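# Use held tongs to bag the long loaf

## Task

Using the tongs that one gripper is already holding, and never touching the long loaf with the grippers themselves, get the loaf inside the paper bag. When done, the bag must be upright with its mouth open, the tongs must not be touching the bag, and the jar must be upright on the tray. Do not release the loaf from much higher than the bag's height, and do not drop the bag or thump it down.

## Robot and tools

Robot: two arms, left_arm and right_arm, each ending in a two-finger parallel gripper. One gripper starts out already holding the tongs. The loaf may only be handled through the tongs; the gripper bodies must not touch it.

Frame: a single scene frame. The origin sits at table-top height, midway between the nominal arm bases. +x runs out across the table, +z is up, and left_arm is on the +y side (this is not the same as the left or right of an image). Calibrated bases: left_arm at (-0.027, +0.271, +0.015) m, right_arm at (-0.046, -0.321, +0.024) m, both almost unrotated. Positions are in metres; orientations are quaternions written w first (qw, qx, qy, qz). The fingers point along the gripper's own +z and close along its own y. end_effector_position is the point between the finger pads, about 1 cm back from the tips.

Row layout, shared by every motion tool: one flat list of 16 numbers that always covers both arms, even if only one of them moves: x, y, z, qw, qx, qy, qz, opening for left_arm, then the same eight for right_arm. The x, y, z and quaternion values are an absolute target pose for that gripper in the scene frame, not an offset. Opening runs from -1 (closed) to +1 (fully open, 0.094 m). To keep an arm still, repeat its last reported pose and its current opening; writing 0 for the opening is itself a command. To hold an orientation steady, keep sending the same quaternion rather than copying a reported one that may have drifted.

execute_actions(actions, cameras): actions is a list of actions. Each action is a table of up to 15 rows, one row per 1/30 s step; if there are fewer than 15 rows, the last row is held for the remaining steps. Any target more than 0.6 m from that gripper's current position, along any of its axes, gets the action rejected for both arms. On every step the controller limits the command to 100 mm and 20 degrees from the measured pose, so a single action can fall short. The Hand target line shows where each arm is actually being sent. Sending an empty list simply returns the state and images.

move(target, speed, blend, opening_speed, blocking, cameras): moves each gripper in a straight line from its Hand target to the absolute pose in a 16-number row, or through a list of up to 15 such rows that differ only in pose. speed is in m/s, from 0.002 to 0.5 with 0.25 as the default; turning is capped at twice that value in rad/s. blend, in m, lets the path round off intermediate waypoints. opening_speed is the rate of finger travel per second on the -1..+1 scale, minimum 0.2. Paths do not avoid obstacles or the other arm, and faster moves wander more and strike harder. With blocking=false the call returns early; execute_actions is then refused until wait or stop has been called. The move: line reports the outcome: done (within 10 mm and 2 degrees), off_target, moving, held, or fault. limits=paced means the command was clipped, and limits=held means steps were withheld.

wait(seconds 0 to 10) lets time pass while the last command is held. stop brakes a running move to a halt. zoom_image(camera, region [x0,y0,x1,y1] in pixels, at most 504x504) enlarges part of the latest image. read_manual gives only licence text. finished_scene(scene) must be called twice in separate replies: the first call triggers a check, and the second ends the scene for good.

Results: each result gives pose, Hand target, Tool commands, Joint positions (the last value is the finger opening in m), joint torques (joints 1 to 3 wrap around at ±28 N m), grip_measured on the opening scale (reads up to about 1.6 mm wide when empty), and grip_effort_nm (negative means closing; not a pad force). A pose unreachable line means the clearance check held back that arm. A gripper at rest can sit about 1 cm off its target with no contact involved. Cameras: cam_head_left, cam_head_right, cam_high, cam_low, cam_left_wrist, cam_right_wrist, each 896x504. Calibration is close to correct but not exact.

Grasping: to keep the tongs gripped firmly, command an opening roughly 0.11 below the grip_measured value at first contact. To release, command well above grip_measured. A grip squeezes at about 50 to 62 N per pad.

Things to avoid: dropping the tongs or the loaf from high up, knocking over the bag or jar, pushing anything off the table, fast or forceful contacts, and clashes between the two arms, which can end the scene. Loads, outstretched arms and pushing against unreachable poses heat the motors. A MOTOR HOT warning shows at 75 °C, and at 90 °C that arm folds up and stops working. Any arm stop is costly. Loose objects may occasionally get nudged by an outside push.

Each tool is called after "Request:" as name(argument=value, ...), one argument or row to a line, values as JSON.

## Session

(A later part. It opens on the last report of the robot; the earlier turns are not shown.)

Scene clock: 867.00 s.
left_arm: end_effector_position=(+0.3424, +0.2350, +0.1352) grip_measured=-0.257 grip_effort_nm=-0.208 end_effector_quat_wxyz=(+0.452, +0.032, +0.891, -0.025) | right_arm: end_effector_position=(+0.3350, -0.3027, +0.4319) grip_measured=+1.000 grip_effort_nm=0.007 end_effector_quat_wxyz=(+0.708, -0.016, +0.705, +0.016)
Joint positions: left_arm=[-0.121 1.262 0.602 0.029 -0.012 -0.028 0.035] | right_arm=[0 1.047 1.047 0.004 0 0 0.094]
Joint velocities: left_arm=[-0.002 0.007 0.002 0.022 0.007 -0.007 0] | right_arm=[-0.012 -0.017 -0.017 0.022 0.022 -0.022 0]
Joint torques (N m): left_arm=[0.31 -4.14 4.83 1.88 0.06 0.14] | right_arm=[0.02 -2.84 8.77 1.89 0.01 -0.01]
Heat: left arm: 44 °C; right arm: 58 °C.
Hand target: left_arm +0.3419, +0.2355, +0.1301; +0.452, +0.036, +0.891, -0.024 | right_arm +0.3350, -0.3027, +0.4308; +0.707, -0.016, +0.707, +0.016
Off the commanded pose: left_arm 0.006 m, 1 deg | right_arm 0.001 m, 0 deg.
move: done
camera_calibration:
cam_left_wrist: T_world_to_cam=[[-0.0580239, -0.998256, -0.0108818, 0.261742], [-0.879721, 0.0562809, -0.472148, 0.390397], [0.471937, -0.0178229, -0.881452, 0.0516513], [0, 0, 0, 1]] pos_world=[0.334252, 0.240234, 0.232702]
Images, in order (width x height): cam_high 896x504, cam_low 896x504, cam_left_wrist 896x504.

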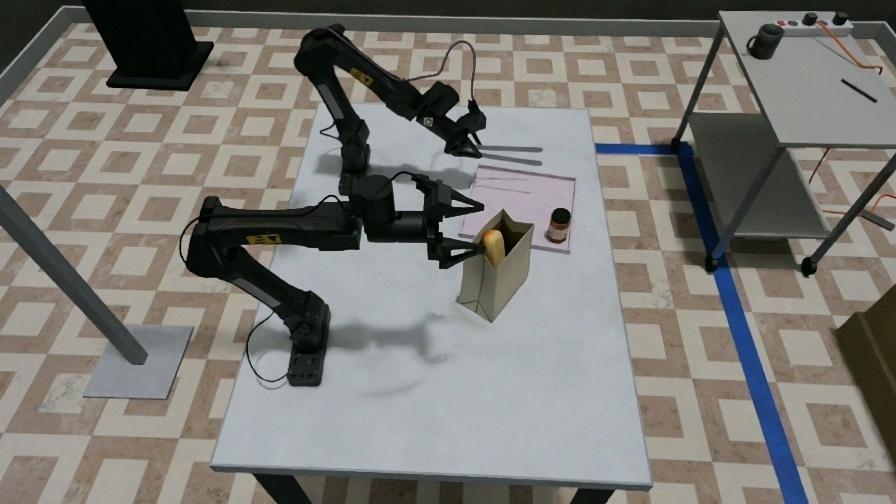

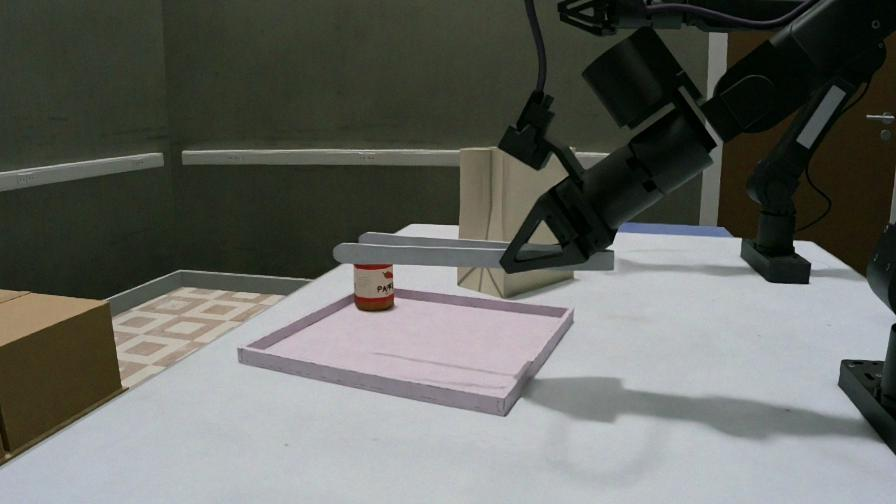

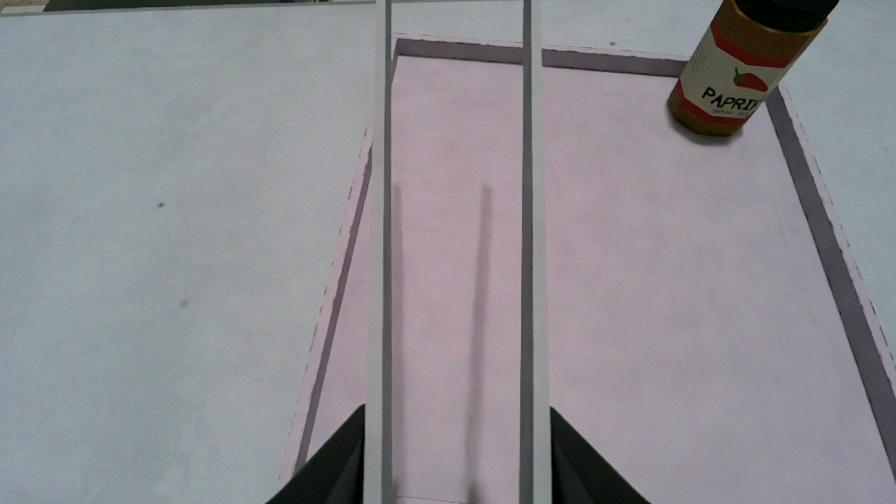

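Request:
move(
  target=[0.345, 0.240, 0.060, 0.4536, 0.0389, 0.8902, -0.0198, -0.26, 0.3350, -0.3027, 0.4308, 0.707, -0.016, 0.707, 0.016, 1.0],
  speed=0.12,
)

Request:
finished_scene(
  scene=1,
)

Scene clock: 873.77 s.
left_arm: end_effector_position=(+0.3484, +0.2386, +0.0664) grip_measured=-0.257 grip_effort_nm=-0.208 end_effector_quat_wxyz=(+0.457, +0.036, +0.889, -0.021) | right_arm: end_effector_position=(+0.3350, -0.3027, +0.4319) grip_measured=+1.000 grip_effort_nm=0.012 end_effector_quat_wxyz=(+0.708, -0.016, +0.705, +0.016)
Joint positions: left_arm=[-0.106 1.508 0.441 0.446 -0.005 -0.009 0.035] | right_arm=[0 1.047 1.047 0.004 0 0 0.094]
Joint velocities: left_arm=[-0.007 0.007 -0.017 0.037 -0.007 -0.066 -0.001] | right_arm=[0.002 -0.017 -0.027 0.007 -0.007 -0.007 0]
Joint torques (N m): left_arm=[0.42 -4.63 3.93 1.92 0.08 0.1] | right_arm=[0.02 -2.85 8.76 1.89 0.01 -0.01]
Heat: left arm: 44 °C; right arm: 58 °C.
Hand target: left_arm +0.3457, +0.2399, +0.0596; +0.453, +0.039, +0.890, -0.020 | right_arm +0.3350, -0.3027, +0.4308; +0.707, -0.016, +0.707, +0.016
Off the commanded pose: left_arm 0.007 m, 1 deg | right_arm 0.001 m, 0 deg.
move: done
camera_calibration:
cam_left_wrist: T_world_to_cam=[[-0.060324, -0.997948, -0.0214665, 0.266387], [-0.874425, 0.0632045, -0.481025, 0.360031], [0.481395, -0.0102465, -0.876444, -0.0171996], [0, 0, 0, 1]] pos_world=[0.339169, 0.242908, 0.163828]
cam_right_wrist: T_world_to_cam=[[0.0414028, -0.998994, 0.0172108, -0.322391], [-0.421055, -0.0330665, -0.906432, 0.562349], [0.90609, 0.0302822, -0.422001, -0.0242072], [0, 0, 0, 1]] pos_world=[0.272062, -0.302739, 0.505064]

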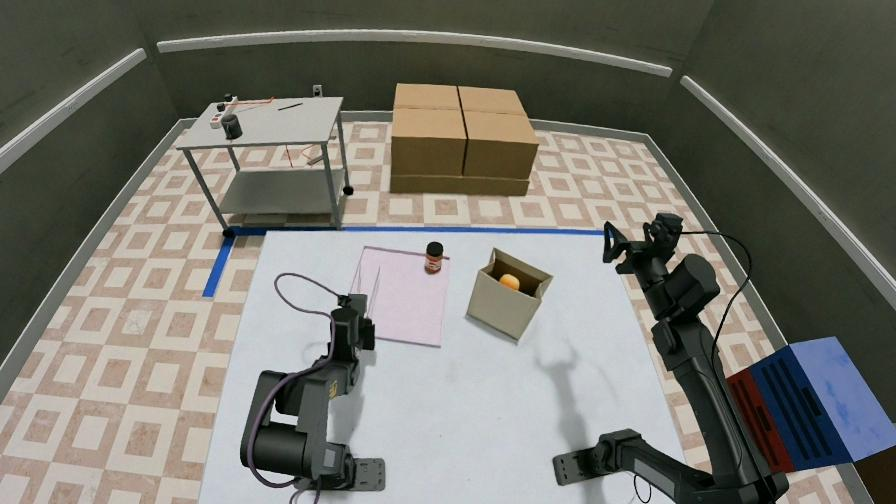

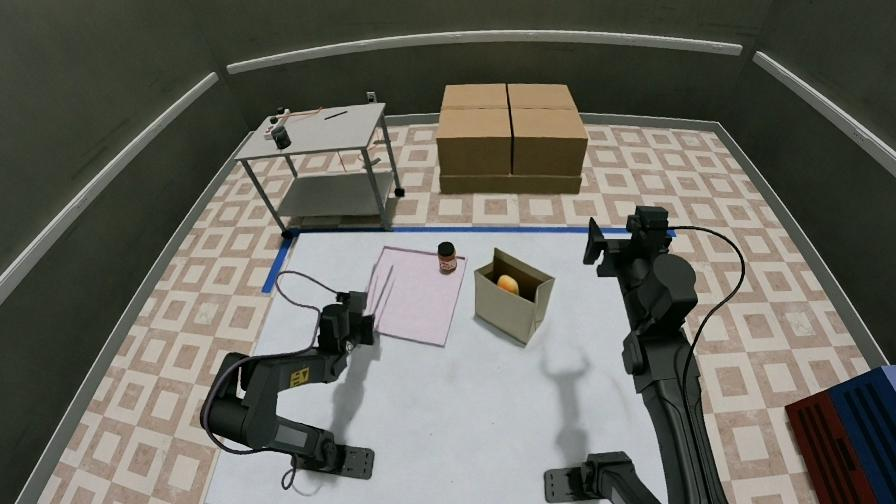

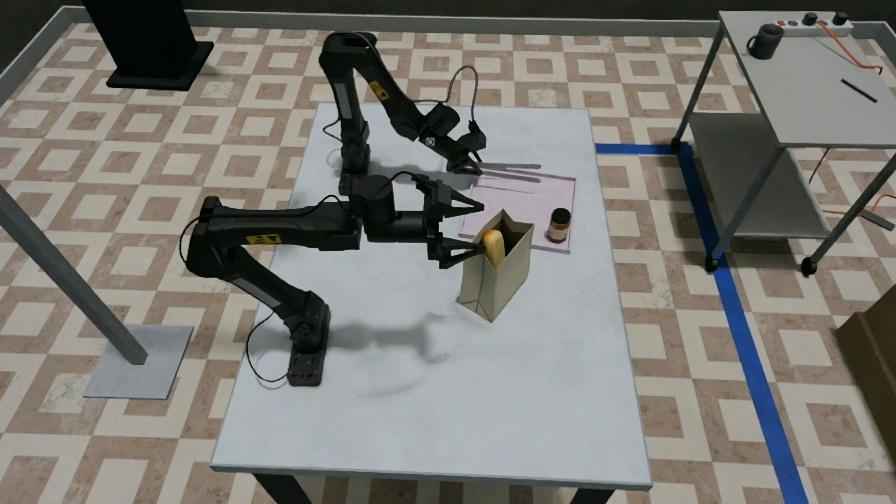

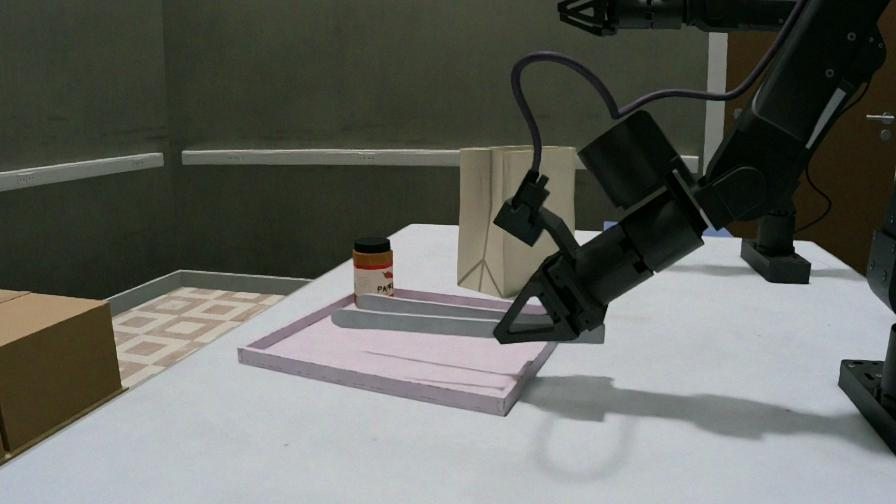

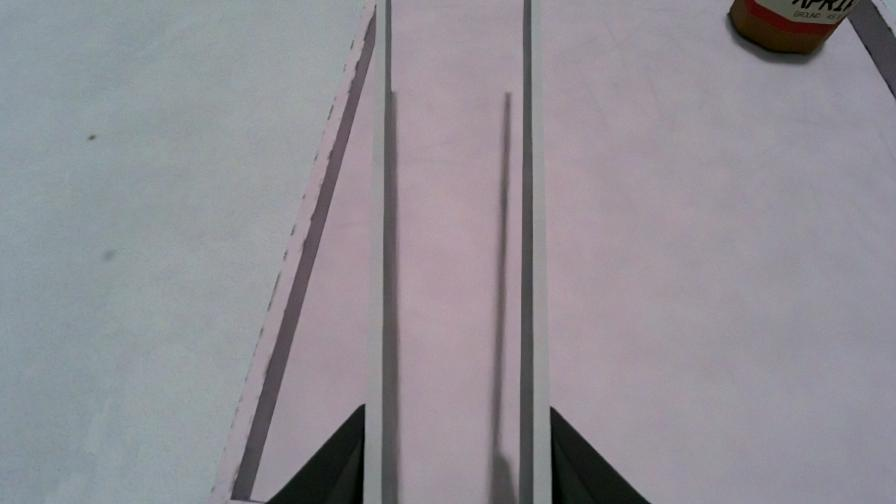

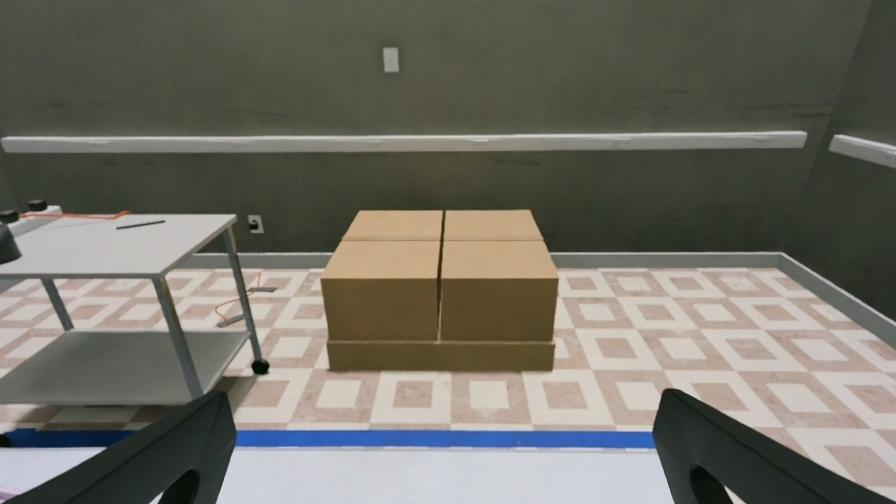

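This call ended nothing. Check each condition of the task against the scene as it is now, look again where you are not sure, and mend what is not met. Then call finished_scene again.

Request:
zoom_image(
  camera="cam_high",
  region=[430, 180, 600, 340],
)

Request:
zoom_image(
  camera="cam_head_right",
  region=[430, 220, 600, 360],
)

Scaled by 2.965.

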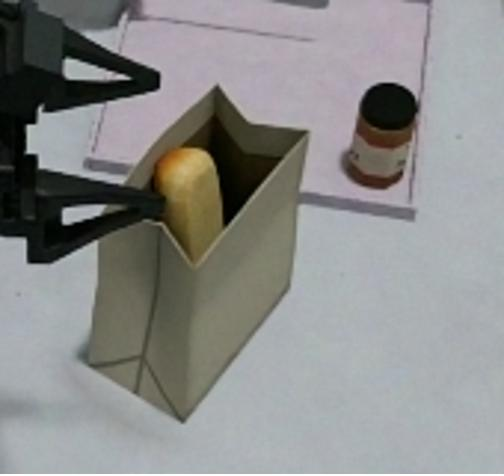

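Scaled by 2.965.

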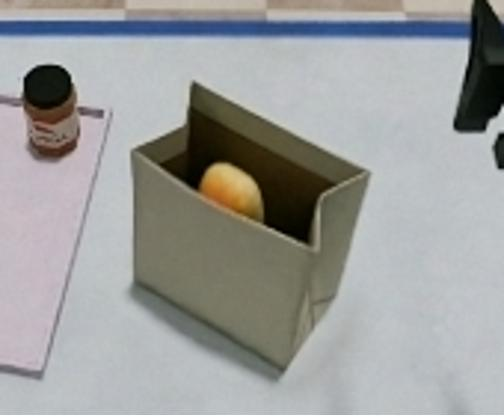

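Request:
finished_scene(
  scene=1,
)

The scene is finished: the task was done.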